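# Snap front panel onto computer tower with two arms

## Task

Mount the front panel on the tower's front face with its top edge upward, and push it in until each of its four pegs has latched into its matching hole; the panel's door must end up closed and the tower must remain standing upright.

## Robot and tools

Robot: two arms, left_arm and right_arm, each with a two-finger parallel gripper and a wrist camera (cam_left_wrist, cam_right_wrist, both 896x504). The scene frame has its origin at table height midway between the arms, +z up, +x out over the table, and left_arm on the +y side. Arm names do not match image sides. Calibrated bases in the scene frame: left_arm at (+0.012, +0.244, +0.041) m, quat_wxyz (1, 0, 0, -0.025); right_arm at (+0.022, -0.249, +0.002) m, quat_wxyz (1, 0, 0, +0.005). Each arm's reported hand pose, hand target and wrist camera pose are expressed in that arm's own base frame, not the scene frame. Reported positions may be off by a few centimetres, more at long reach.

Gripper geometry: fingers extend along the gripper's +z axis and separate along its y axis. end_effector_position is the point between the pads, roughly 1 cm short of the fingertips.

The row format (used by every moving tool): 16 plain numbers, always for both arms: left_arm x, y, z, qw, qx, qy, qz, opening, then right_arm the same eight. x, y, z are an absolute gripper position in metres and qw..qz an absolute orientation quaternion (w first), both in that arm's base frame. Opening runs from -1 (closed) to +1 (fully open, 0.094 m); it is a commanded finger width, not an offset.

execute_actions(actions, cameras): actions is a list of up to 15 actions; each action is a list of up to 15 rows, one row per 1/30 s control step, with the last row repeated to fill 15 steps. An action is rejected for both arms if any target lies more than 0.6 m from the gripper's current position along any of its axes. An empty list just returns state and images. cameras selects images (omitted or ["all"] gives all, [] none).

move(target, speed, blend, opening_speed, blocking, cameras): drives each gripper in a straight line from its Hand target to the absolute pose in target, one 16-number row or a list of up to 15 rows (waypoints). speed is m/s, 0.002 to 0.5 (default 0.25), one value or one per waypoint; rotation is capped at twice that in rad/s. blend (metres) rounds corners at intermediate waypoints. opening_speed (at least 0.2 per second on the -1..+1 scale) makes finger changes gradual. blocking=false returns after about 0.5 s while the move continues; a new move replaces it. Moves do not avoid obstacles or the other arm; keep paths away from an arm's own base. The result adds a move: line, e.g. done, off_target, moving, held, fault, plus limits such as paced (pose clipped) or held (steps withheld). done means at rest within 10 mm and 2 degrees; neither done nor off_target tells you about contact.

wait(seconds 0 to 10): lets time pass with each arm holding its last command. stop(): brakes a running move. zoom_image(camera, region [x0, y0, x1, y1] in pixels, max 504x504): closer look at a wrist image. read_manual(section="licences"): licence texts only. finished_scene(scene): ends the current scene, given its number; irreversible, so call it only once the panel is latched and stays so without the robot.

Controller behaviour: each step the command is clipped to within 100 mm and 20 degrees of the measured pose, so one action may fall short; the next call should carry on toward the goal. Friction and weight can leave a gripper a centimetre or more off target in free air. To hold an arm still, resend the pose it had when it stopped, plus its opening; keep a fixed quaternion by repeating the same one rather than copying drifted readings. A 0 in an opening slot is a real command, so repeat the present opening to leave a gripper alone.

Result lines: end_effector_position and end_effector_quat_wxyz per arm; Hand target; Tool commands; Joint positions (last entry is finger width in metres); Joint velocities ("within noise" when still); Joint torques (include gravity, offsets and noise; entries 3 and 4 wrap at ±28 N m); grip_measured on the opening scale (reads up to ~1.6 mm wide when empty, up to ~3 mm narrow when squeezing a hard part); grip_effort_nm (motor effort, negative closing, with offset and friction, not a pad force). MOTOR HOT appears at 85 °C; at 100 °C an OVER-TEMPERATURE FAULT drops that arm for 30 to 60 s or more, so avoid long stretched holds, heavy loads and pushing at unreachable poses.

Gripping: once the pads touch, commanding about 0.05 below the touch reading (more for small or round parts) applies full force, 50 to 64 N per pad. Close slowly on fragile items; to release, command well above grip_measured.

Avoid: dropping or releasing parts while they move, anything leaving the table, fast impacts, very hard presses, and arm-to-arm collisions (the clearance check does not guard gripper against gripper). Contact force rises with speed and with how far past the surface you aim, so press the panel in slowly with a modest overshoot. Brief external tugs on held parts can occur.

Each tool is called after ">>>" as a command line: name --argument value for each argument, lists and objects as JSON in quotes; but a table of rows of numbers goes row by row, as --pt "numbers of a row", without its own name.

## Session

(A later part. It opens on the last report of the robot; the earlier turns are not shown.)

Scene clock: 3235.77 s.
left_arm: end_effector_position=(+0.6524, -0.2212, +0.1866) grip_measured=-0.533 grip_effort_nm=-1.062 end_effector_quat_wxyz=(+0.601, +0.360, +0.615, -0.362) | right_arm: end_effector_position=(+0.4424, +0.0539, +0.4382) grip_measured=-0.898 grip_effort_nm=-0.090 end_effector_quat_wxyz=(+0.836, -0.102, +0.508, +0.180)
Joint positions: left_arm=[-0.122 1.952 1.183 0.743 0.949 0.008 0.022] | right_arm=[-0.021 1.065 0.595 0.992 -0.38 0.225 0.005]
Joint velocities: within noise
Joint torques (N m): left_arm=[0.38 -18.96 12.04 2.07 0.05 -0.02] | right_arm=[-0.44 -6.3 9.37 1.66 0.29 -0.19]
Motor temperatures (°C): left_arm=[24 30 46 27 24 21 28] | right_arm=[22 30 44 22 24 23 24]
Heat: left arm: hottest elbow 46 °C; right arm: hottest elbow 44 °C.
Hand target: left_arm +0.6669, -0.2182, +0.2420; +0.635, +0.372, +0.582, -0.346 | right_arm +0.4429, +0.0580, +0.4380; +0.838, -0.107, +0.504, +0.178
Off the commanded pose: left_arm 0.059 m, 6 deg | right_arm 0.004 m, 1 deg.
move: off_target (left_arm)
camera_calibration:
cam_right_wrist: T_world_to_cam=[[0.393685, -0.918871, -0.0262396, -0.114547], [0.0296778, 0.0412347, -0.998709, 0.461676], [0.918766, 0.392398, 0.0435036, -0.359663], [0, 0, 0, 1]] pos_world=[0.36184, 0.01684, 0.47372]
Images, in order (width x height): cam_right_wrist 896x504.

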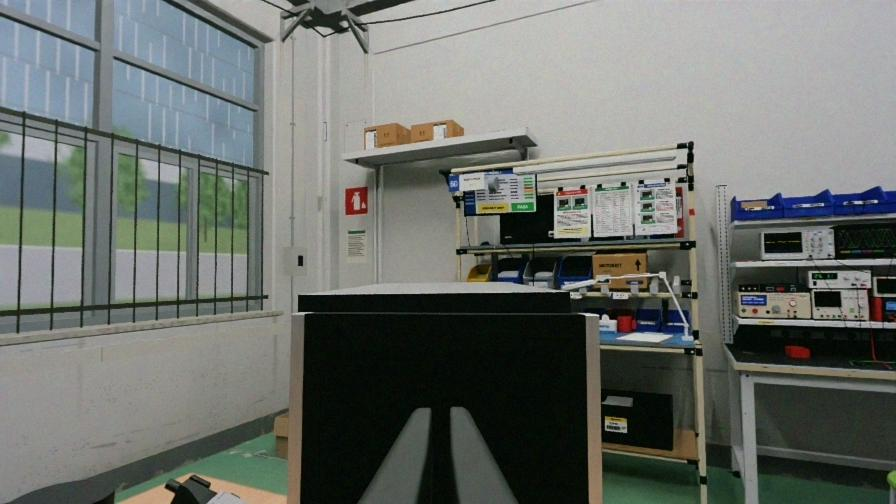

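>>> move --target '[0.6711, -0.2192, 0.2630, 0.65433, 0.37862, 0.56185, -0.33590, -0.8, 0.443, 0.058, 0.438, 0.83844, -0.10708, 0.50378, 0.17821, -0.9]' --speed 0.03 --cameras '["cam_right_wrist"]'

>>> zoom_image --camera "cam_right_wrist" --region '[270, 270, 390, 330]'

>>> zoom_image --camera "cam_right_wrist" --region '[500, 270, 620, 330]'

Scene clock: 3269.20 s.
left_arm: end_effector_position=(+0.6537, -0.2214, +0.1973) grip_measured=-0.533 grip_effort_nm=-1.062 end_effector_quat_wxyz=(+0.608, +0.363, +0.608, -0.359) | right_arm: end_effector_position=(+0.4424, +0.0539, +0.4382) grip_measured=-0.898 grip_effort_nm=-0.090 end_effector_quat_wxyz=(+0.836, -0.102, +0.508, +0.180)
Joint positions: left_arm=[-0.122 1.942 1.19 0.748 0.949 0.008 0.022] | right_arm=[-0.021 1.065 0.595 0.992 -0.38 0.225 0.005]
Joint velocities: within noise
Joint torques (N m): left_arm=[0.32 -19.14 12.08 3.18 -0.1 0.03] | right_arm=[-0.62 -5.6 9.29 1.73 0.27 -0.18]
Motor temperatures (°C): left_arm=[24 31 46 26 24 21 28] | right_arm=[22 30 42 22 24 23 24]
Heat: left arm: hottest elbow 46 °C; right arm: hottest elbow 42 °C.
Hand target: left_arm +0.6659, -0.2182, +0.2625; +0.654, +0.379, +0.562, -0.336 | right_arm +0.4429, +0.0581, +0.4380; +0.838, -0.107, +0.504, +0.178
Off the commanded pose: left_arm 0.068 m, 8 deg | right_arm 0.004 m, 1 deg.
move: off_target (left_arm)
camera_calibration:
cam_right_wrist: T_world_to_cam=[[0.393685, -0.918871, -0.0262396, -0.114547], [0.0296778, 0.0412347, -0.998709, 0.461676], [0.918766, 0.392398, 0.0435036, -0.359663], [0, 0, 0, 1]] pos_world=[0.36184, 0.01684, 0.47372]
Images, in order (width x height): cam_right_wrist 896x504.

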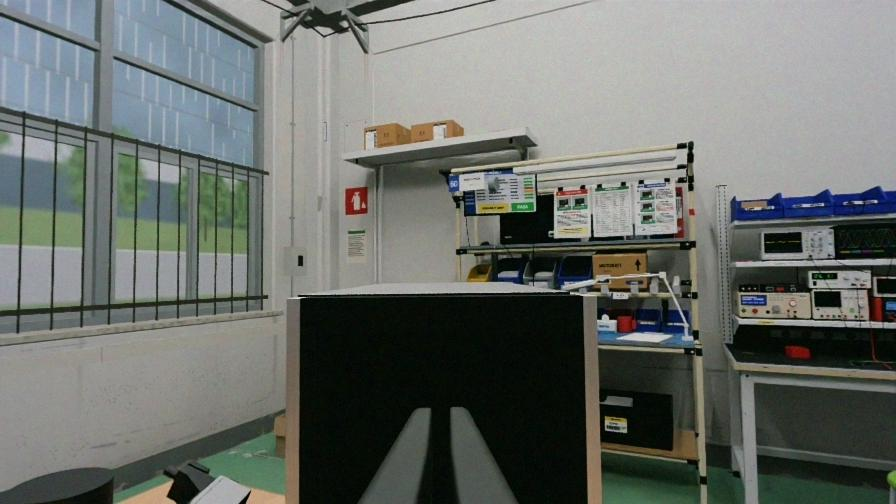

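Scaled by 4.200 from the camera's 896x504 image, which has a finer 1280x720 frame.

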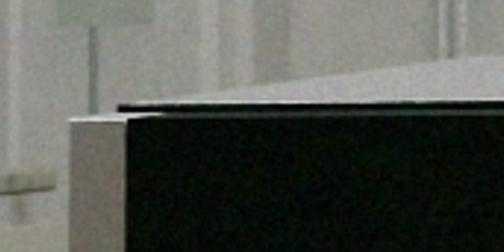

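Scaled by 4.200 from the camera's 896x504 image, which has a finer 1280x720 frame.

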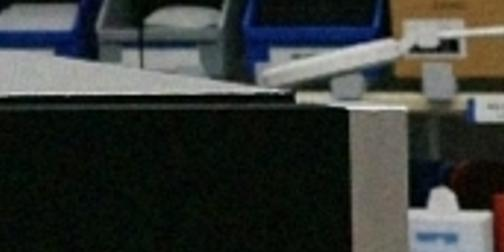

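>>> move --pt "0.6724 -0.2164 0.2630 0.65433 0.37862 0.56185 -0.33590 -0.8 0.443 0.058 0.54 0.83844 -0.10708 0.50378 0.17821 -0.9" --pt "0.67366 -0.2135 0.2630 0.65433 0.37862 0.56185 -0.33590 -0.8 0.507 0.085 0.60 0.45248 -0.17684 0.8692 0.09206 -0.9" --speed 0.2 --blend '[0.03, 0]' --cameras '["cam_right_wrist"]'

Scene clock: 3297.13 s.
left_arm: end_effector_position=(+0.6555, -0.2172, +0.2033) grip_measured=-0.533 grip_effort_nm=-1.062 end_effector_quat_wxyz=(+0.613, +0.365, +0.604, -0.357) | right_arm: end_effector_position=(+0.5076, +0.0790, +0.5802) grip_measured=-0.898 grip_effort_nm=-0.095 end_effector_quat_wxyz=(+0.438, -0.165, +0.879, +0.095)
Joint positions: left_arm=[-0.114 1.937 1.196 0.751 0.956 0.008 0.022] | right_arm=[0.068 1.355 1.95 -1.263 -0.264 -0.175 0.005]
Joint velocities: within noise
Joint torques (N m): left_arm=[0.79 -18.73 12.36 2.97 0 -0.02] | right_arm=[0.03 -9.76 13.56 1.09 0.03 -0.16]
Motor temperatures (°C): left_arm=[24 32 49 27 24 21 28] | right_arm=[22 30 43 22 24 23 24]
Heat: left arm: hottest elbow 49 °C; right arm: hottest elbow 43 °C.
Hand target: left_arm +0.6688, -0.2125, +0.2628; +0.654, +0.379, +0.562, -0.336 | right_arm +0.5063, +0.0848, +0.5996; +0.453, -0.177, +0.869, +0.092
Off the commanded pose: left_arm 0.063 m, 7 deg | right_arm 0.021 m, 2 deg.
move: off_target (left_arm, right_arm)
camera_calibration:
cam_right_wrist: T_world_to_cam=[[0.357582, -0.933718, -0.0174923, -0.0989844], [-0.826474, -0.307679, -0.471461, 0.756782], [0.43483, 0.183043, -0.881713, 0.363412], [0, 0, 0, 1]] pos_world=[0.502833, 0.0739021, 0.675487]
Images, in order (width x height): cam_right_wrist 896x504.

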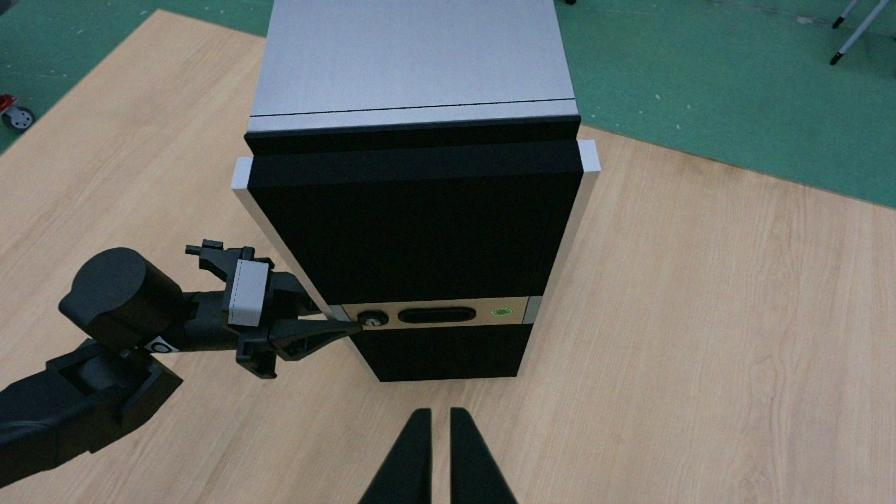

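>>> zoom_image --camera "cam_right_wrist" --region '[222, 105, 312, 205]'

>>> zoom_image --camera "cam_right_wrist" --region '[535, 90, 625, 190]'

Scaled by 5.040 from the camera's 896x504 image, which has a finer 1280x720 frame.

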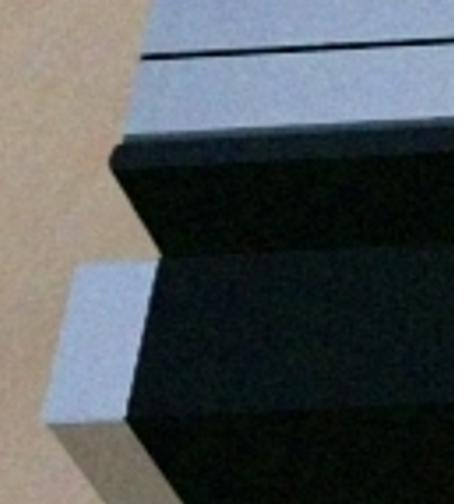

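Scaled by 5.040 from the camera's 896x504 image, which has a finer 1280x720 frame.

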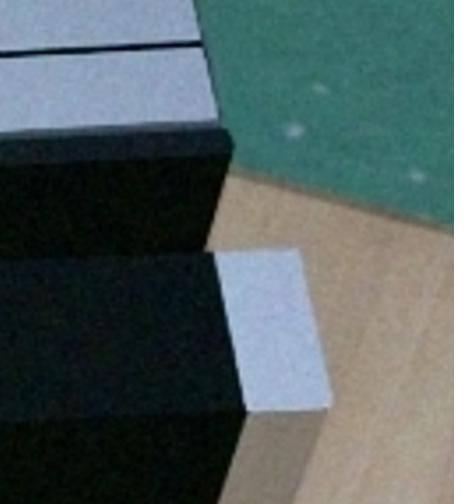

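>>> move --target '[0.67856, -0.21008, 0.2364, 0.64243, 0.37248, 0.57630, -0.34121, -0.8, 0.507, 0.085, 0.60, 0.45248, -0.17684, 0.8692, 0.09206, -0.9]' --speed 0.03 --cameras '["cam_right_wrist"]'

>>> zoom_image --camera "cam_right_wrist" --region '[222, 105, 312, 205]'

>>> zoom_image --camera "cam_right_wrist" --region '[535, 90, 625, 190]'

Scene clock: 3359.40 s.
left_arm: end_effector_position=(+0.6553, -0.2161, +0.2030) grip_measured=-0.533 grip_effort_nm=-1.067 end_effector_quat_wxyz=(+0.612, +0.365, +0.603, -0.358) | right_arm: end_effector_position=(+0.5075, +0.0790, +0.5801) grip_measured=-0.898 grip_effort_nm=-0.090 end_effector_quat_wxyz=(+0.438, -0.165, +0.879, +0.095)
Joint positions: left_arm=[-0.112 1.938 1.196 0.751 0.961 0.008 0.022] | right_arm=[0.068 1.355 1.95 -1.264 -0.264 -0.175 0.005]
Joint velocities: within noise
Joint torques (N m): left_arm=[1.49 -15.44 12.48 2.8 -0.07 0] | right_arm=[-0.91 -9.7 13.59 0.9 0.03 -0.18]
Motor temperatures (°C): left_arm=[24 31 51 27 24 21 28] | right_arm=[22 30 46 22 24 23 24]
Heat: left arm: hottest elbow 51 °C; right arm: hottest elbow 46 °C.
Hand target: left_arm +0.6751, -0.2092, +0.2366; +0.642, +0.373, +0.577, -0.341 | right_arm +0.5063, +0.0849, +0.5995; +0.453, -0.177, +0.869, +0.092
Off the commanded pose: left_arm 0.041 m, 5 deg | right_arm 0.021 m, 2 deg.
move: off_target (left_arm, right_arm)
camera_calibration:
cam_right_wrist: T_world_to_cam=[[0.35779, -0.933642, -0.0172989, -0.0991931], [-0.826527, -0.308012, -0.47115, 0.756573], [0.434557, 0.182871, -0.881883, 0.363625], [0, 0, 0, 1]] pos_world=[0.502803, 0.0739265, 0.675418]
Images, in order (width x height): cam_right_wrist 896x504.

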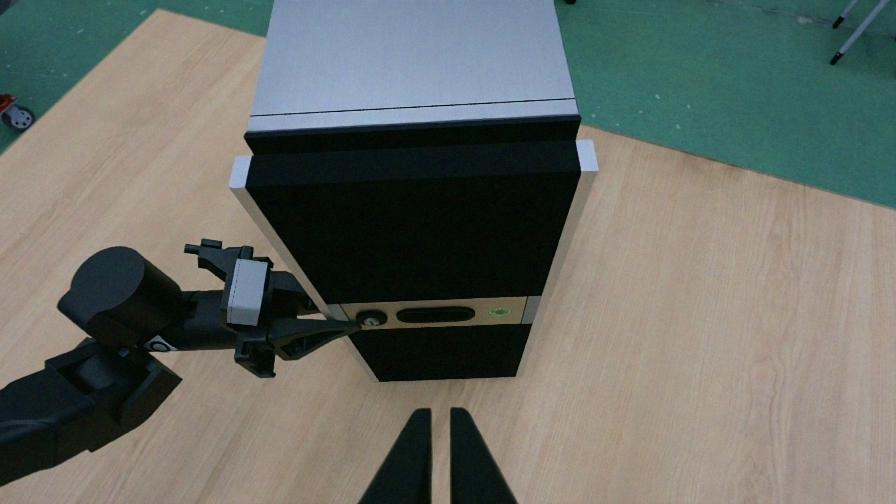

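Scaled by 5.040 from the camera's 896x504 image, which has a finer 1280x720 frame.

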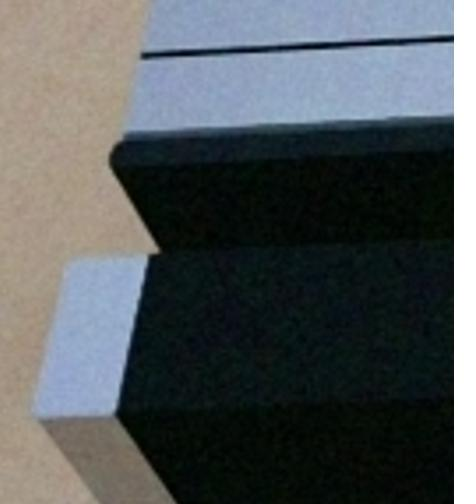

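Scaled by 5.040 from the camera's 896x504 image, which has a finer 1280x720 frame.

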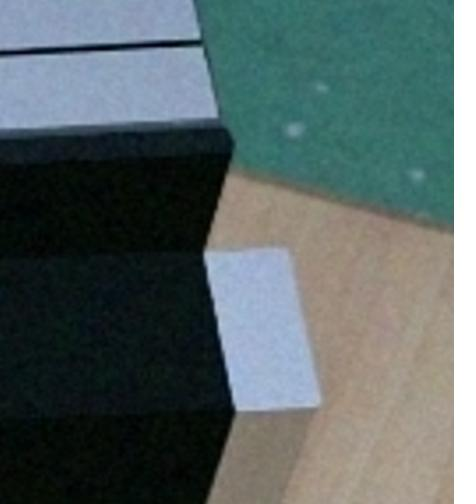

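>>> move --target '[0.68076, -0.20578, 0.2307, 0.64088, 0.36943, 0.58044, -0.34040, -0.8, 0.507, 0.085, 0.60, 0.45248, -0.17684, 0.8692, 0.09206, -0.9]' --speed 0.03 --cameras '["cam_right_wrist"]'

>>> zoom_image --camera "cam_right_wrist" --region '[222, 105, 312, 205]'

>>> zoom_image --camera "cam_right_wrist" --region '[535, 90, 625, 190]'

Scene clock: 3380.50 s.
left_arm: end_effector_position=(+0.6597, -0.2102, +0.1975) grip_measured=-0.533 grip_effort_nm=-1.072 end_effector_quat_wxyz=(+0.611, +0.362, +0.607, -0.356) | right_arm: end_effector_position=(+0.5075, +0.0790, +0.5801) grip_measured=-0.898 grip_effort_nm=-0.100 end_effector_quat_wxyz=(+0.438, -0.165, +0.879, +0.095)
Joint positions: left_arm=[-0.103 1.951 1.203 0.751 0.963 0.008 0.022] | right_arm=[0.068 1.355 1.95 -1.264 -0.264 -0.175 0.005]
Joint velocities: within noise
Joint torques (N m): left_arm=[0.97 -15.56 12.12 2.85 -0.12 -0.01] | right_arm=[-0.44 -9.35 13.64 0.95 0.01 -0.22]
Motor temperatures (°C): left_arm=[24 32 50 26 24 21 28] | right_arm=[22 31 47 22 24 23 24]
Heat: left arm: hottest elbow 50 °C; right arm: hottest elbow 47 °C.
Hand target: left_arm +0.6777, -0.2050, +0.2309; +0.641, +0.370, +0.581, -0.340 | right_arm +0.5063, +0.0849, +0.5995; +0.453, -0.177, +0.869, +0.092
Off the commanded pose: left_arm 0.040 m, 5 deg | right_arm 0.021 m, 2 deg.
move: off_target (left_arm, right_arm)
camera_calibration:
cam_right_wrist: T_world_to_cam=[[0.35779, -0.933642, -0.0172989, -0.0991931], [-0.826527, -0.308012, -0.47115, 0.756573], [0.434557, 0.182871, -0.881883, 0.363625], [0, 0, 0, 1]] pos_world=[0.502803, 0.0739265, 0.675418]
Images, in order (width x height): cam_right_wrist 896x504.

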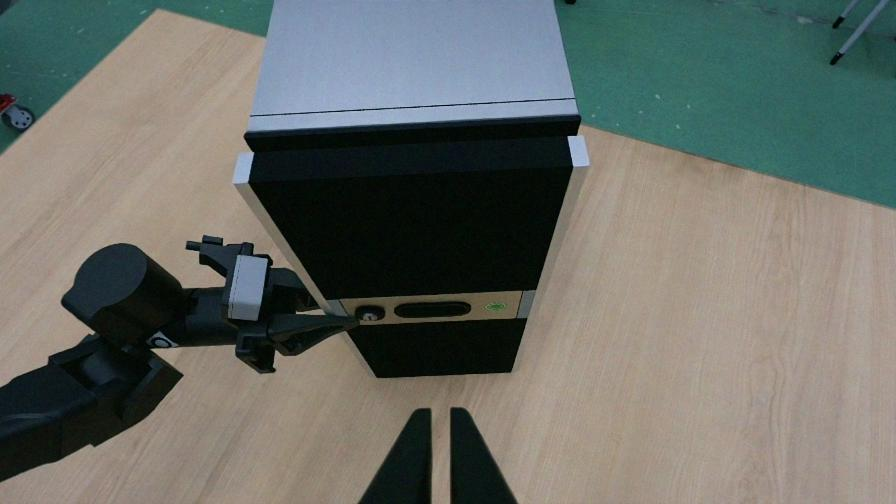

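Scaled by 5.040 from the camera's 896x504 image, which has a finer 1280x720 frame.

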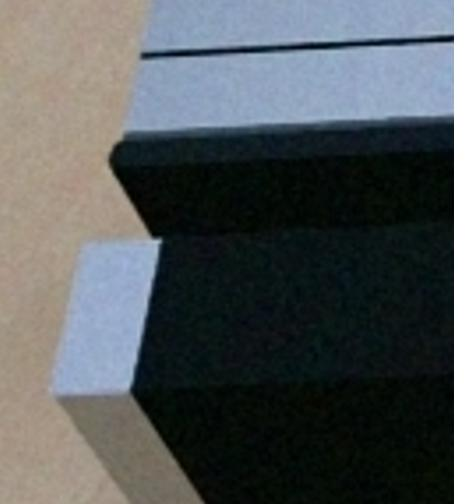

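Scaled by 5.040 from the camera's 896x504 image, which has a finer 1280x720 frame.

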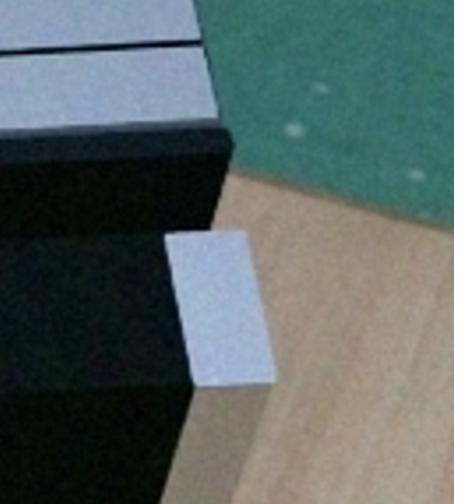

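>>> zoom_image --camera "cam_right_wrist" --region '[236, 120, 336, 165]'

>>> zoom_image --camera "cam_right_wrist" --region '[490, 105, 590, 150]'

Scaled by 5.040 from the camera's 896x504 image, which has a finer 1280x720 frame.

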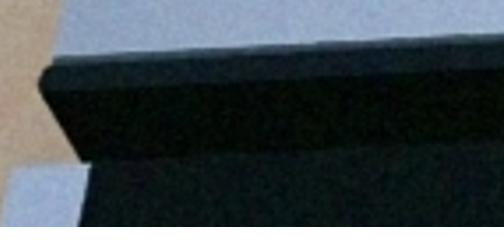

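Scaled by 5.040 from the camera's 896x504 image, which has a finer 1280x720 frame.

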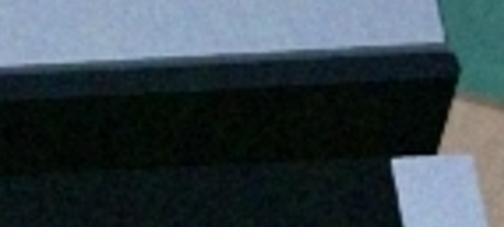

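>>> move --pt "0.68076 -0.20578 0.2307 0.64088 0.36943 0.58044 -0.34040 -0.8 0.40 -0.12 0.455 0.5841 0.0549 0.6563 0.4743 -0.9" --pt "0.68076 -0.20578 0.2307 0.64088 0.36943 0.58044 -0.34040 -0.8 0.688 -0.06 0.46 0.2126 0.2126 0.6744 0.6744 -0.9" --speed 0.25 --blend '[0.05, 0]' --cameras '["cam_right_wrist"]'

>>> zoom_image --camera "cam_right_wrist" --region '[385, 285, 475, 385]'

>>> zoom_image --camera "cam_right_wrist" --region '[800, 260, 890, 360]'

Scene clock: 3462.10 s.
left_arm: end_effector_position=(+0.6597, -0.2102, +0.1975) grip_measured=-0.533 grip_effort_nm=-1.067 end_effector_quat_wxyz=(+0.611, +0.362, +0.607, -0.356) | right_arm: end_effector_position=(+0.6817, -0.0640, +0.4371) grip_measured=-0.898 grip_effort_nm=-0.085 end_effector_quat_wxyz=(+0.205, +0.227, +0.674, +0.672)
Joint positions: left_arm=[-0.103 1.951 1.203 0.751 0.963 0.008 0.022] | right_arm=[-0.336 1.769 1.648 0.077 -1.285 1.559 0.005]
Joint velocities: within noise
Joint torques (N m): left_arm=[0.91 -16.15 12.05 2.81 -0.13 -0.04] | right_arm=[-0.67 -16.32 15.38 0.92 -0.15 -0.02]
Motor temperatures (°C): left_arm=[24 32 49 26 24 21 28] | right_arm=[22 31 49 22 24 23 24]
Heat: left arm: hottest elbow 49 °C; right arm: hottest elbow 49 °C.
Hand target: left_arm +0.6777, -0.2050, +0.2309; +0.641, +0.370, +0.581, -0.340 | right_arm +0.6864, -0.0598, +0.4595; +0.213, +0.213, +0.674, +0.674
Off the commanded pose: left_arm 0.040 m, 5 deg | right_arm 0.024 m, 2 deg.
move: off_target (left_arm, right_arm)
camera_calibration:
cam_right_wrist: T_world_to_cam=[[-0.0451971, -0.00333561, -0.998973, 0.465838], [-0.982106, 0.183158, 0.0438224, 0.701547], [0.182824, 0.983078, -0.0115541, 0.0303918], [0, 0, 0, 1]] pos_world=[0.704492, -0.156818, 0.434967]
Images, in order (width x height): cam_right_wrist 896x504.

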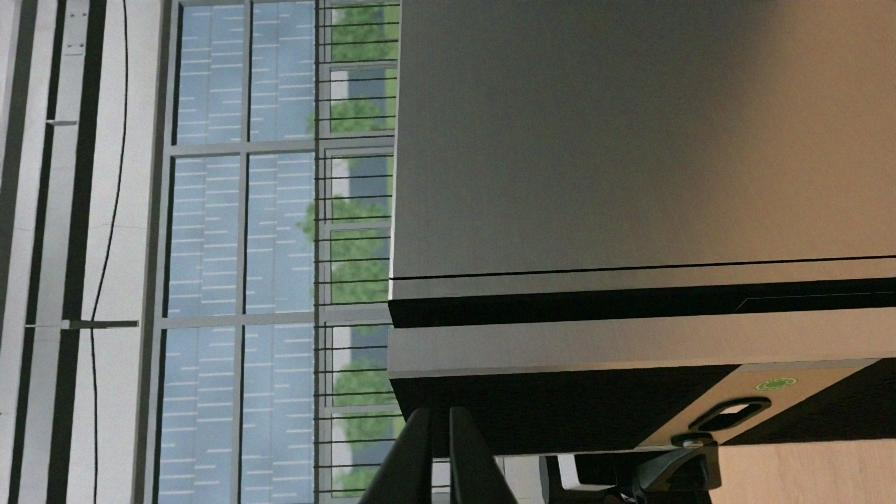

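Scaled by 5.040 from the camera's 896x504 image, which has a finer 1280x720 frame.

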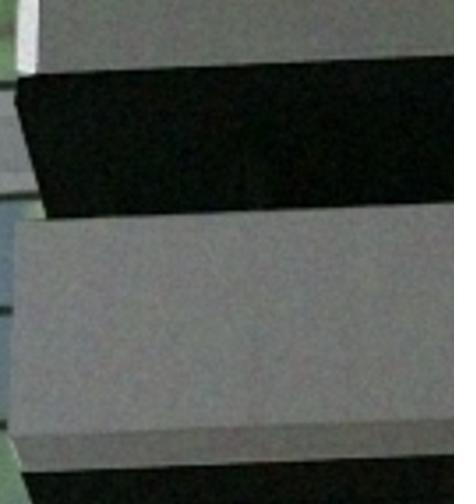

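Scaled by 5.040 from the camera's 896x504 image, which has a finer 1280x720 frame.

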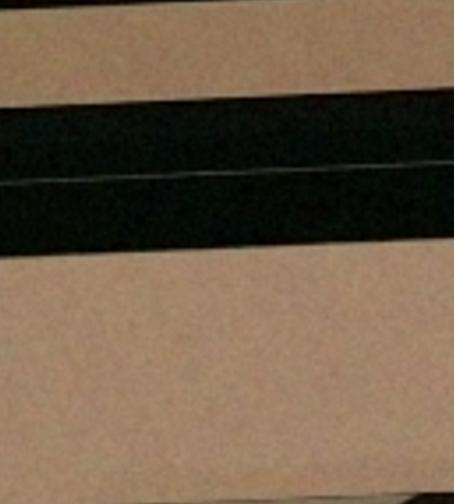

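>>> zoom_image --camera "cam_right_wrist" --region '[415, 294, 465, 330]'

Scaled by 10.080 from the camera's 896x504 image, which has a finer 1280x720 frame.

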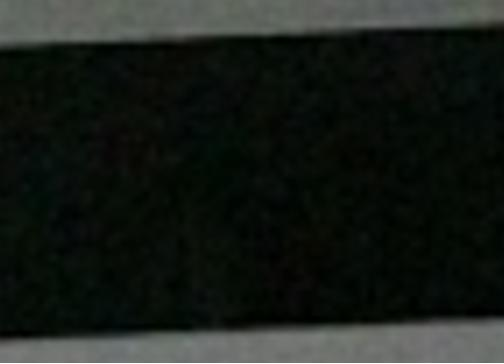

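>>> move --target '[0.68076, -0.20578, 0.2229, 0.64088, 0.36943, 0.58044, -0.34040, -0.8, 0.688, -0.06, 0.46, 0.2126, 0.2126, 0.6744, 0.6744, -0.9]' --speed 0.02 --cameras '["cam_right_wrist"]'

>>> zoom_image --camera "cam_right_wrist" --region '[385, 285, 475, 385]'

Scene clock: 3536.40 s.
left_arm: end_effector_position=(+0.6608, -0.2102, +0.1967) grip_measured=-0.533 grip_effort_nm=-1.067 end_effector_quat_wxyz=(+0.613, +0.362, +0.605, -0.355) | right_arm: end_effector_position=(+0.6817, -0.0640, +0.4371) grip_measured=-0.898 grip_effort_nm=-0.090 end_effector_quat_wxyz=(+0.205, +0.228, +0.674, +0.672)
Joint positions: left_arm=[-0.103 1.956 1.206 0.759 0.962 0.008 0.022] | right_arm=[-0.336 1.769 1.648 0.077 -1.285 1.56 0.005]
Joint velocities: within noise
Joint torques (N m): left_arm=[0.5 -15.15 11.67 3.04 -0.11 0] | right_arm=[-0.38 -16.85 15.46 0.91 -0.09 0.01]
Motor temperatures (°C): left_arm=[24 32 49 26 24 21 28] | right_arm=[22 32 58 22 24 23 24]
Heat: left arm: hottest elbow 49 °C; right arm: hottest elbow 58 °C.
Hand target: left_arm +0.6782, -0.2052, +0.2231; +0.641, +0.370, +0.581, -0.340 | right_arm +0.6865, -0.0598, +0.4595; +0.213, +0.213, +0.674, +0.674
Off the commanded pose: left_arm 0.033 m, 5 deg | right_arm 0.024 m, 2 deg.
move: off_target (left_arm, right_arm)
camera_calibration:
cam_right_wrist: T_world_to_cam=[[-0.0461262, -0.00266895, -0.998932, 0.466497], [-0.982063, 0.183142, 0.0448579, 0.701064], [0.182827, 0.983083, -0.0110687, 0.0301778], [0, 0, 0, 1]] pos_world=[0.704489, -0.156816, 0.434884]
Images, in order (width x height): cam_right_wrist 896x504.

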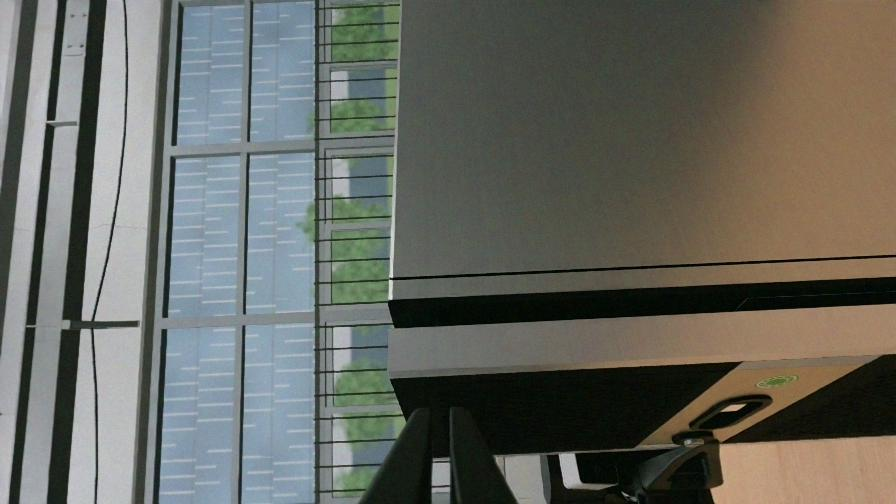

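Scaled by 5.040 from the camera's 896x504 image, which has a finer 1280x720 frame.

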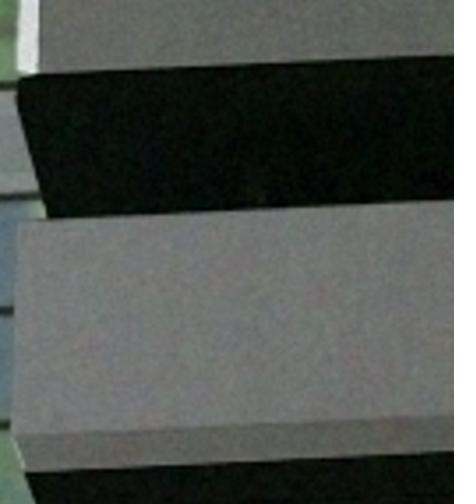

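>>> move --pt "0.68076 -0.20578 0.2190 0.63892 0.36860 0.58250 -0.34149 -0.8 0.50 -0.05 0.44 0.5841 0.0549 0.6563 0.4743 -0.9" --pt "0.68076 -0.20578 0.2149 0.63692 0.36777 0.58456 -0.34258 -0.8 0.5883 0.1247 0.41 0.69166 -0.14701 0.69166 0.14701 -1.0" --speed 0.2 --blend '[0.04, 0]'

Scene clock: 3588.07 s.
left_arm: end_effector_position=(+0.6618, -0.2101, +0.1962) grip_measured=-0.533 grip_effort_nm=-1.057 end_effector_quat_wxyz=(+0.615, +0.363, +0.604, -0.355) | right_arm: end_effector_position=(+0.5784, +0.1188, +0.3823) grip_measured=-0.987 grip_effort_nm=-0.681 end_effector_quat_wxyz=(+0.677, -0.139, +0.707, +0.151)
Joint positions: left_arm=[-0.102 1.96 1.208 0.764 0.962 0.008 0.022] | right_arm=[0.119 1.305 0.981 0.283 -0.294 0.013 0.001]
Joint velocities: within noise
Joint torques (N m): left_arm=[0.62 -14.45 11.37 2.88 -0.11 -0.01] | right_arm=[-0.56 -10.17 15.28 1.25 0.11 -0.19]
Motor temperatures (°C): left_arm=[24 31 48 27 24 21 28] | right_arm=[22 33 59 22 24 23 24]
Heat: left arm: hottest elbow 48 °C; right arm: hottest elbow 59 °C.
Hand target: left_arm +0.6789, -0.2052, +0.2150; +0.637, +0.368, +0.585, -0.342 | right_arm +0.5865, +0.1242, +0.4098; +0.692, -0.147, +0.691, +0.147
Off the commanded pose: left_arm 0.027 m, 4 deg | right_arm 0.030 m, 3 deg.
move: off_target (left_arm, right_arm); target 2's new opening was sent with right_arm's hand 0.030 m and 3 deg from that target
camera_calibration:
cam_left_wrist: T_world_to_cam=[[-0.872921, -0.486993, -0.0290905, 0.482225], [-0.179977, 0.376879, -0.908609, 0.41622], [0.45345, -0.787909, -0.416633, -0.296229], [0, 0, 0, 1]] pos_world=[0.630179, -0.155425, 0.268791]
cam_right_wrist: T_world_to_cam=[[0.384725, -0.92254, -0.0301262, -0.102814], [-0.434215, -0.152085, -0.887878, 0.648059], [0.814521, 0.35467, -0.459091, -0.25079], [0, 0, 0, 1]] pos_world=[0.525226, 0.0926585, 0.457165]

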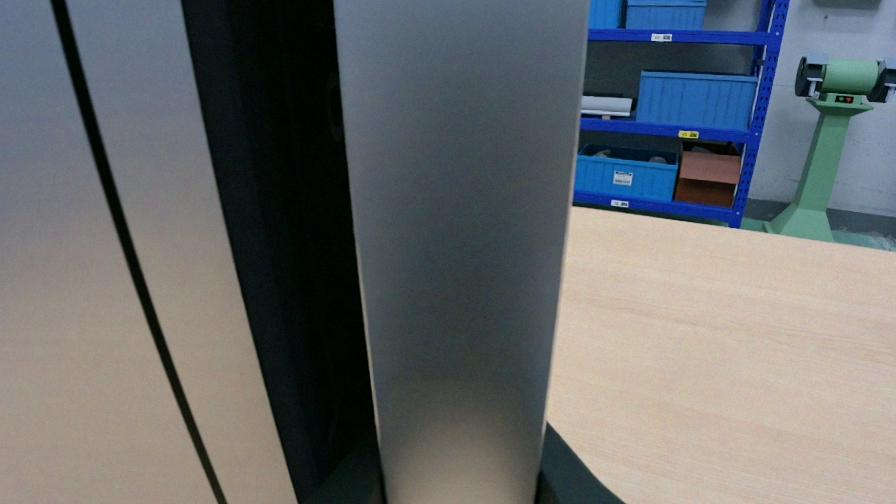

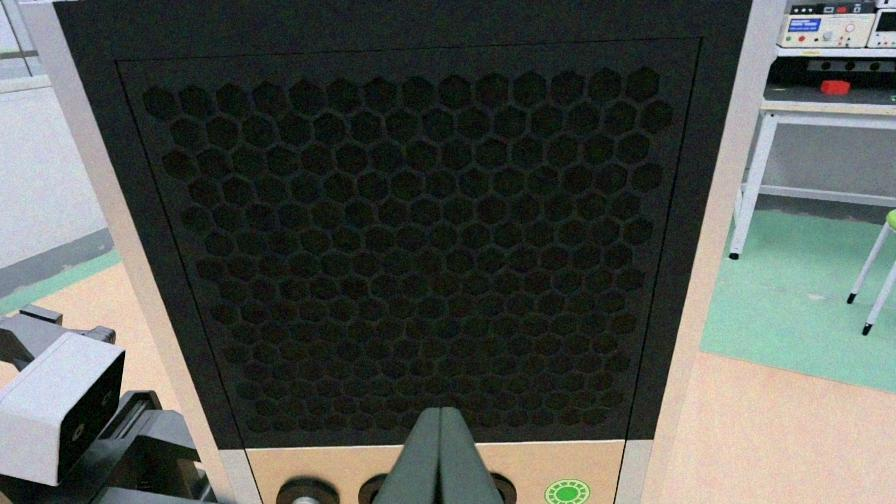

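>>> execute_actions --actions '[]'

Scene clock: 3616.90 s.
left_arm: end_effector_position=(+0.6618, -0.2101, +0.1962) grip_measured=-0.533 grip_effort_nm=-1.062 end_effector_quat_wxyz=(+0.615, +0.363, +0.604, -0.355) | right_arm: end_effector_position=(+0.5784, +0.1188, +0.3823) grip_measured=-0.987 grip_effort_nm=-0.691 end_effector_quat_wxyz=(+0.677, -0.139, +0.707, +0.151)
Joint positions: left_arm=[-0.102 1.96 1.208 0.764 0.962 0.008 0.022] | right_arm=[0.119 1.305 0.981 0.283 -0.294 0.013 0.001]
Joint velocities: within noise
Joint torques (N m): left_arm=[0.56 -14.8 11.33 2.82 -0.11 0] | right_arm=[-0.79 -10.46 15.24 1.07 0.14 -0.15]
Motor temperatures (°C): left_arm=[24 32 49 26 24 21 28] | right_arm=[22 32 60 22 24 23 25]
Heat: left arm: hottest elbow 49 °C; right arm: hottest elbow 60 °C.
Hand target: left_arm +0.6789, -0.2052, +0.2150; +0.637, +0.368, +0.585, -0.342 | right_arm +0.5864, +0.1242, +0.4097; +0.692, -0.147, +0.692, +0.147
Tool commands: left_gripper/opening=-0.8 right_gripper/opening=-1.0
Off the commanded pose: left_arm 0.027 m, 4 deg | right_arm 0.030 m, 3 deg.
camera_calibration:
cam_left_wrist: T_world_to_cam=[[-0.872921, -0.486993, -0.0290905, 0.482225], [-0.179977, 0.376879, -0.908609, 0.41622], [0.45345, -0.787909, -0.416633, -0.296229], [0, 0, 0, 1]] pos_world=[0.630179, -0.155425, 0.268791]
cam_right_wrist: T_world_to_cam=[[0.384725, -0.92254, -0.0301262, -0.102814], [-0.434215, -0.152085, -0.887878, 0.648059], [0.814521, 0.35467, -0.459091, -0.25079], [0, 0, 0, 1]] pos_world=[0.525226, 0.0926585, 0.457165]

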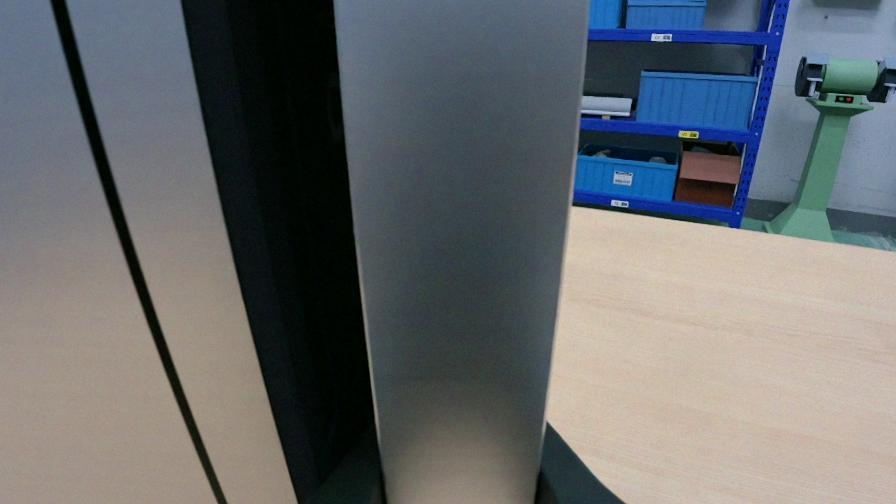

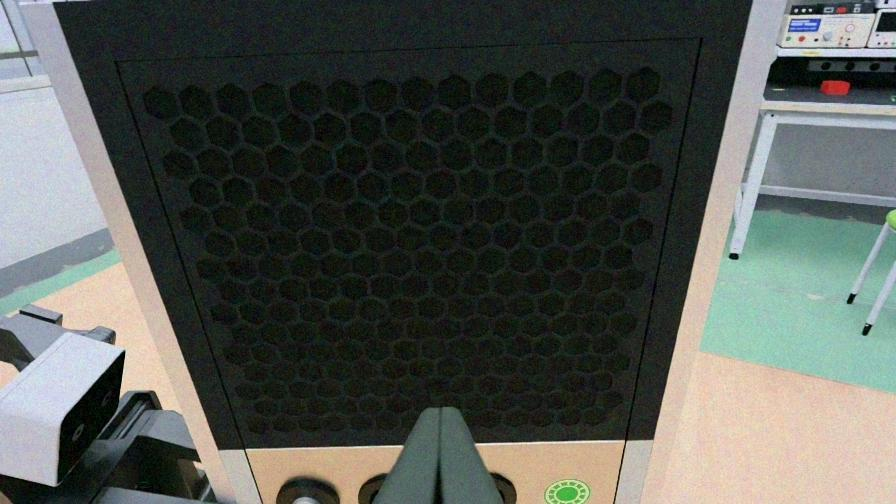

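>>> move --target '[0.68076, -0.20578, 0.2149, 0.63692, 0.36777, 0.58456, -0.34258, -0.8, 0.6617, 0.1574, 0.41, 0.69166, -0.14701, 0.69166, 0.14701, -1.0]' --speed 0.04

Scene clock: 3655.03 s.
left_arm: end_effector_position=(+0.6620, -0.2101, +0.1964) grip_measured=-0.533 grip_effort_nm=-1.057 end_effector_quat_wxyz=(+0.614, +0.362, +0.604, -0.355) | right_arm: end_effector_position=(+0.6496, +0.1461, +0.3847) grip_measured=-0.987 grip_effort_nm=-0.686 end_effector_quat_wxyz=(+0.678, -0.138, +0.707, +0.148)
Joint positions: left_arm=[-0.102 1.96 1.209 0.764 0.962 0.005 0.022] | right_arm=[0.158 1.495 1.178 0.279 -0.249 0.013 0.001]
Joint velocities: within noise
Joint torques (N m): left_arm=[0.91 -14.56 11.37 2.84 -0.08 0.04] | right_arm=[-0.26 -12.4 15.91 1.26 0.16 -0.2]
Motor temperatures (°C): left_arm=[24 32 49 26 24 21 28] | right_arm=[22 32 61 22 24 23 25]
Heat: left arm: hottest elbow 49 °C; right arm: hottest elbow 61 °C.
Hand target: left_arm +0.6789, -0.2052, +0.2151; +0.637, +0.368, +0.585, -0.342 | right_arm +0.6595, +0.1569, +0.4097; +0.692, -0.147, +0.691, +0.147
Off the commanded pose: left_arm 0.027 m, 4 deg | right_arm 0.030 m, 3 deg.
move: off_target (left_arm, right_arm)
camera_calibration:
cam_left_wrist: T_world_to_cam=[[-0.87281, -0.487349, -0.0263494, 0.481689], [-0.182192, 0.375428, -0.908768, 0.41759], [0.45278, -0.788381, -0.416469, -0.295898], [0, 0, 0, 1]] pos_world=[0.630481, -0.155304, 0.268952]
cam_right_wrist: T_world_to_cam=[[0.379545, -0.924755, -0.027831, -0.102172], [-0.432845, -0.150904, -0.888748, 0.684538], [0.817674, 0.349366, -0.45755, -0.319166], [0, 0, 0, 1]] pos_world=[0.596051, 0.120322, 0.459504]

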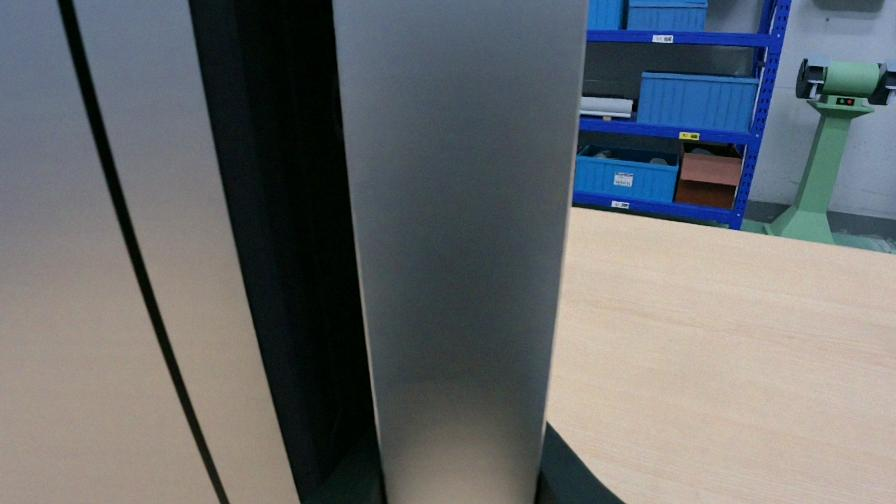

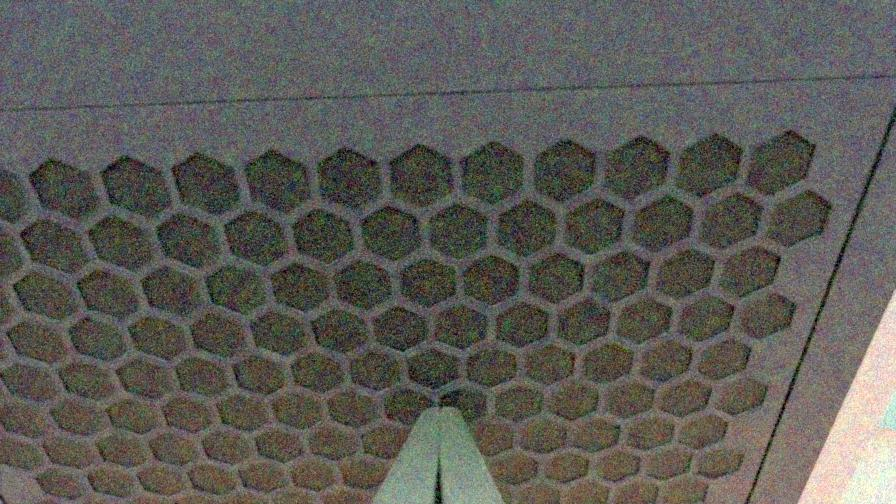

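>>> move --target '[0.68076, -0.20578, 0.2149, 0.63692, 0.36777, 0.58456, -0.34258, -0.44, 0.6617, 0.1574, 0.41, 0.69166, -0.14701, 0.69166, 0.14701, -1.0]' --speed 0.04 --opening_speed 0.3

Scene clock: 3667.53 s.
left_arm: end_effector_position=(+0.6608, -0.2107, +0.1972) grip_measured=-0.443 grip_effort_nm=0.100 end_effector_quat_wxyz=(+0.614, +0.365, +0.602, -0.357) | right_arm: end_effector_position=(+0.6509, +0.1462, +0.3841) grip_measured=-0.987 grip_effort_nm=-0.696 end_effector_quat_wxyz=(+0.677, -0.137, +0.707, +0.148)
Joint positions: left_arm=[-0.102 1.96 1.209 0.769 0.969 0.004 0.026] | right_arm=[0.158 1.499 1.181 0.278 -0.248 0.013 0.001]
Joint velocities: within noise
Joint torques (N m): left_arm=[0.73 -14.86 11.41 2.8 -0.47 0.04] | right_arm=[-0.26 -12.69 15.79 1.33 0.13 -0.18]
Motor temperatures (°C): left_arm=[24 32 48 26 24 21 28] | right_arm=[22 32 61 22 24 23 25]
Heat: left arm: hottest elbow 48 °C; right arm: hottest elbow 61 °C.
Hand target: left_arm +0.6789, -0.2051, +0.2152; +0.637, +0.368, +0.585, -0.342 | right_arm +0.6596, +0.1569, +0.4095; +0.692, -0.147, +0.692, +0.147
Off the commanded pose: left_arm 0.027 m, 4 deg | right_arm 0.030 m, 3 deg.
move: off_target (left_arm, right_arm)
camera_calibration:
cam_left_wrist: T_world_to_cam=[[-0.876385, -0.480692, -0.0297238, 0.484822], [-0.175434, 0.376106, -0.909817, 0.414258], [0.448522, -0.792136, -0.413943, -0.293997], [0, 0, 0, 1]] pos_world=[0.629429, -0.15564, 0.269612]
cam_right_wrist: T_world_to_cam=[[0.378808, -0.92505, -0.0280638, -0.101994], [-0.43396, -0.15076, -0.888229, 0.685124], [0.817425, 0.348647, -0.458543, -0.319854], [0, 0, 0, 1]] pos_world=[0.597409, 0.120456, 0.459017]

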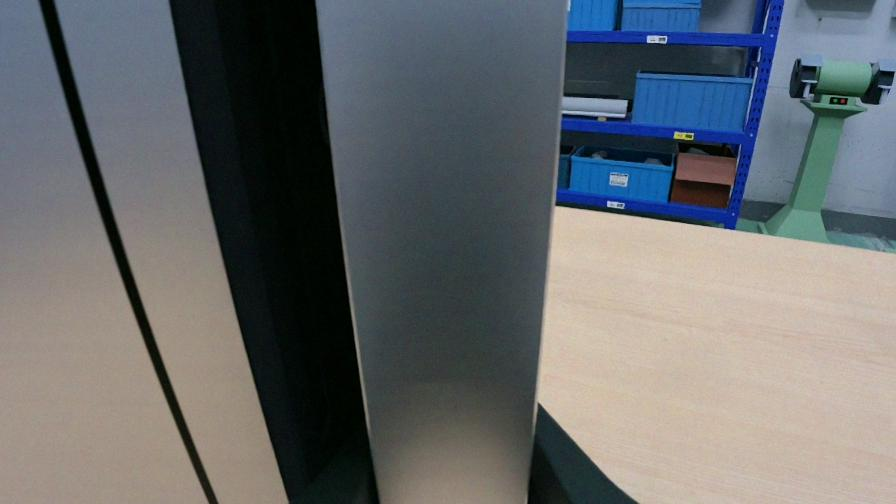

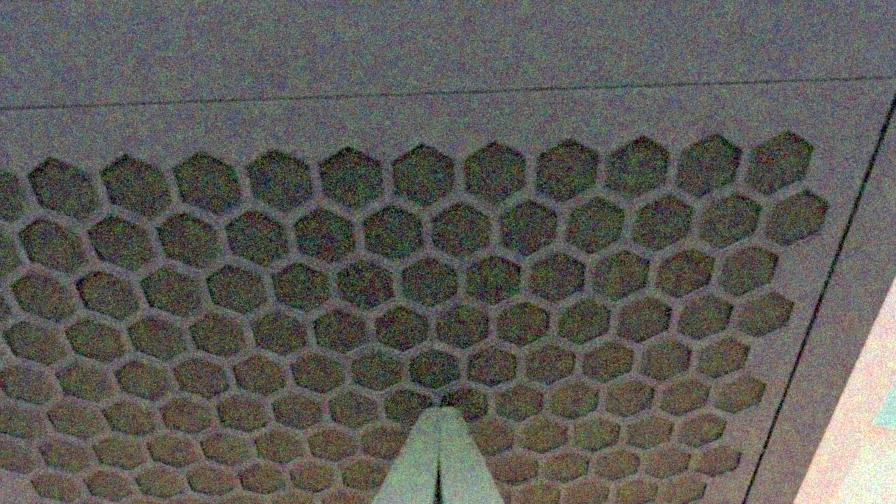

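>>> move --pt "0.65859 -0.17804 0.2149 0.63692 0.36777 0.58456 -0.34258 -0.44 0.6617 0.1574 0.41 0.69166 -0.14701 0.69166 0.14701 -1.0" --pt "0.62192 -0.12403 0.2149 0.63692 0.36777 0.58456 -0.34258 -0.44 0.6617 0.1574 0.41 0.69166 -0.14701 0.69166 0.14701 -1.0" --speed 0.05 --blend 0.01

Scene clock: 3692.37 s.
left_arm: end_effector_position=(+0.6238, -0.1263, +0.2036) grip_measured=-0.442 grip_effort_nm=0.066 end_effector_quat_wxyz=(+0.630, +0.366, +0.591, -0.345) | right_arm: end_effector_position=(+0.6515, +0.1470, +0.3843) grip_measured=-0.987 grip_effort_nm=-0.691 end_effector_quat_wxyz=(+0.678, -0.138, +0.707, +0.148)
Joint positions: left_arm=[0.044 1.883 1.071 0.883 1.099 -0.009 0.026] | right_arm=[0.159 1.501 1.183 0.278 -0.248 0.013 0.001]
Joint velocities: within noise
Joint torques (N m): left_arm=[0.5 -16.03 6.71 2.35 0.02 -0.12] | right_arm=[0.09 -13.16 15.54 1.1 0.12 -0.16]
Motor temperatures (°C): left_arm=[24 32 48 26 24 21 27] | right_arm=[22 31 58 22 24 23 25]
Heat: left arm: hottest elbow 48 °C; right arm: hottest elbow 58 °C.
Hand target: left_arm +0.6220, -0.1241, +0.2147; +0.637, +0.368, +0.585, -0.343 | right_arm +0.6596, +0.1570, +0.4098; +0.692, -0.147, +0.691, +0.147
Off the commanded pose: left_arm 0.012 m, 1 deg | right_arm 0.030 m, 3 deg.
move: off_target (left_arm, right_arm)
camera_calibration:
cam_left_wrist: T_world_to_cam=[[-0.866311, -0.49525, -0.0650603, 0.492181], [-0.143513, 0.371538, -0.917259, 0.362784], [0.478445, -0.785294, -0.392942, -0.229968], [0, 0, 0, 1]] pos_world=[0.588473, -0.0716282, 0.274424]
cam_right_wrist: T_world_to_cam=[[0.379877, -0.924614, -0.0279767, -0.102208], [-0.433452, -0.151203, -0.888401, 0.685452], [0.817198, 0.34961, -0.458214, -0.320699], [0, 0, 0, 1]] pos_world=[0.598012, 0.121258, 0.459148]

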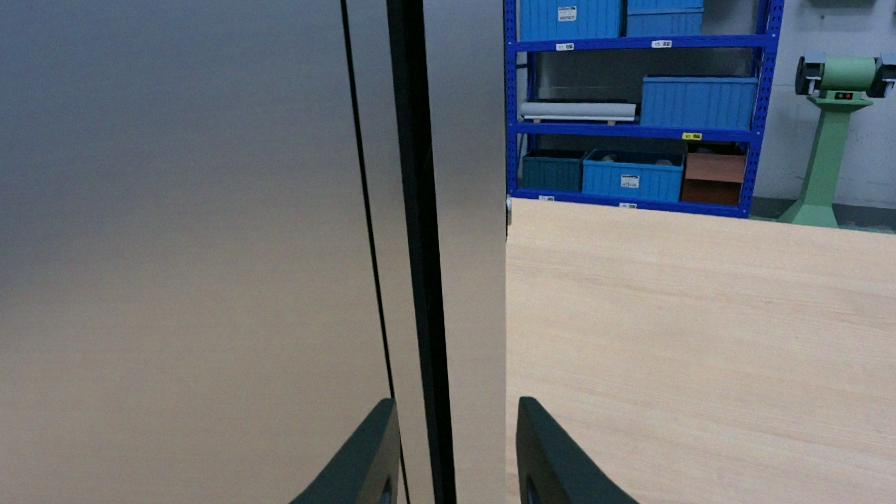

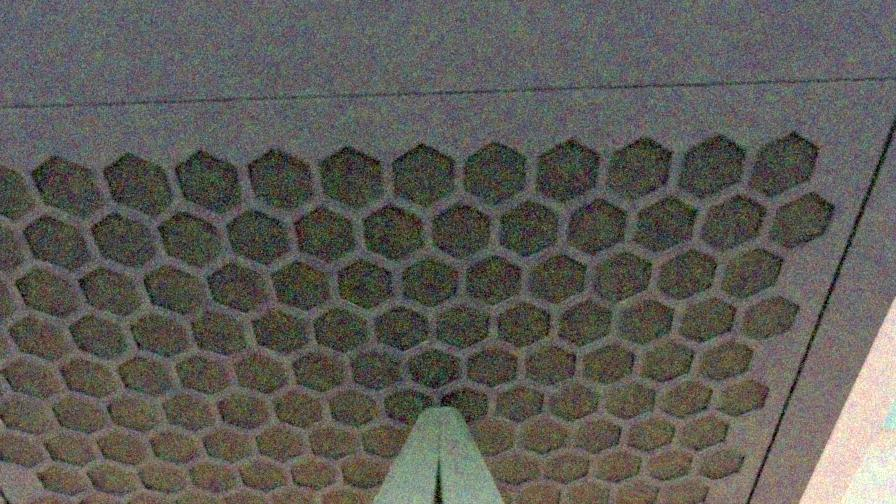

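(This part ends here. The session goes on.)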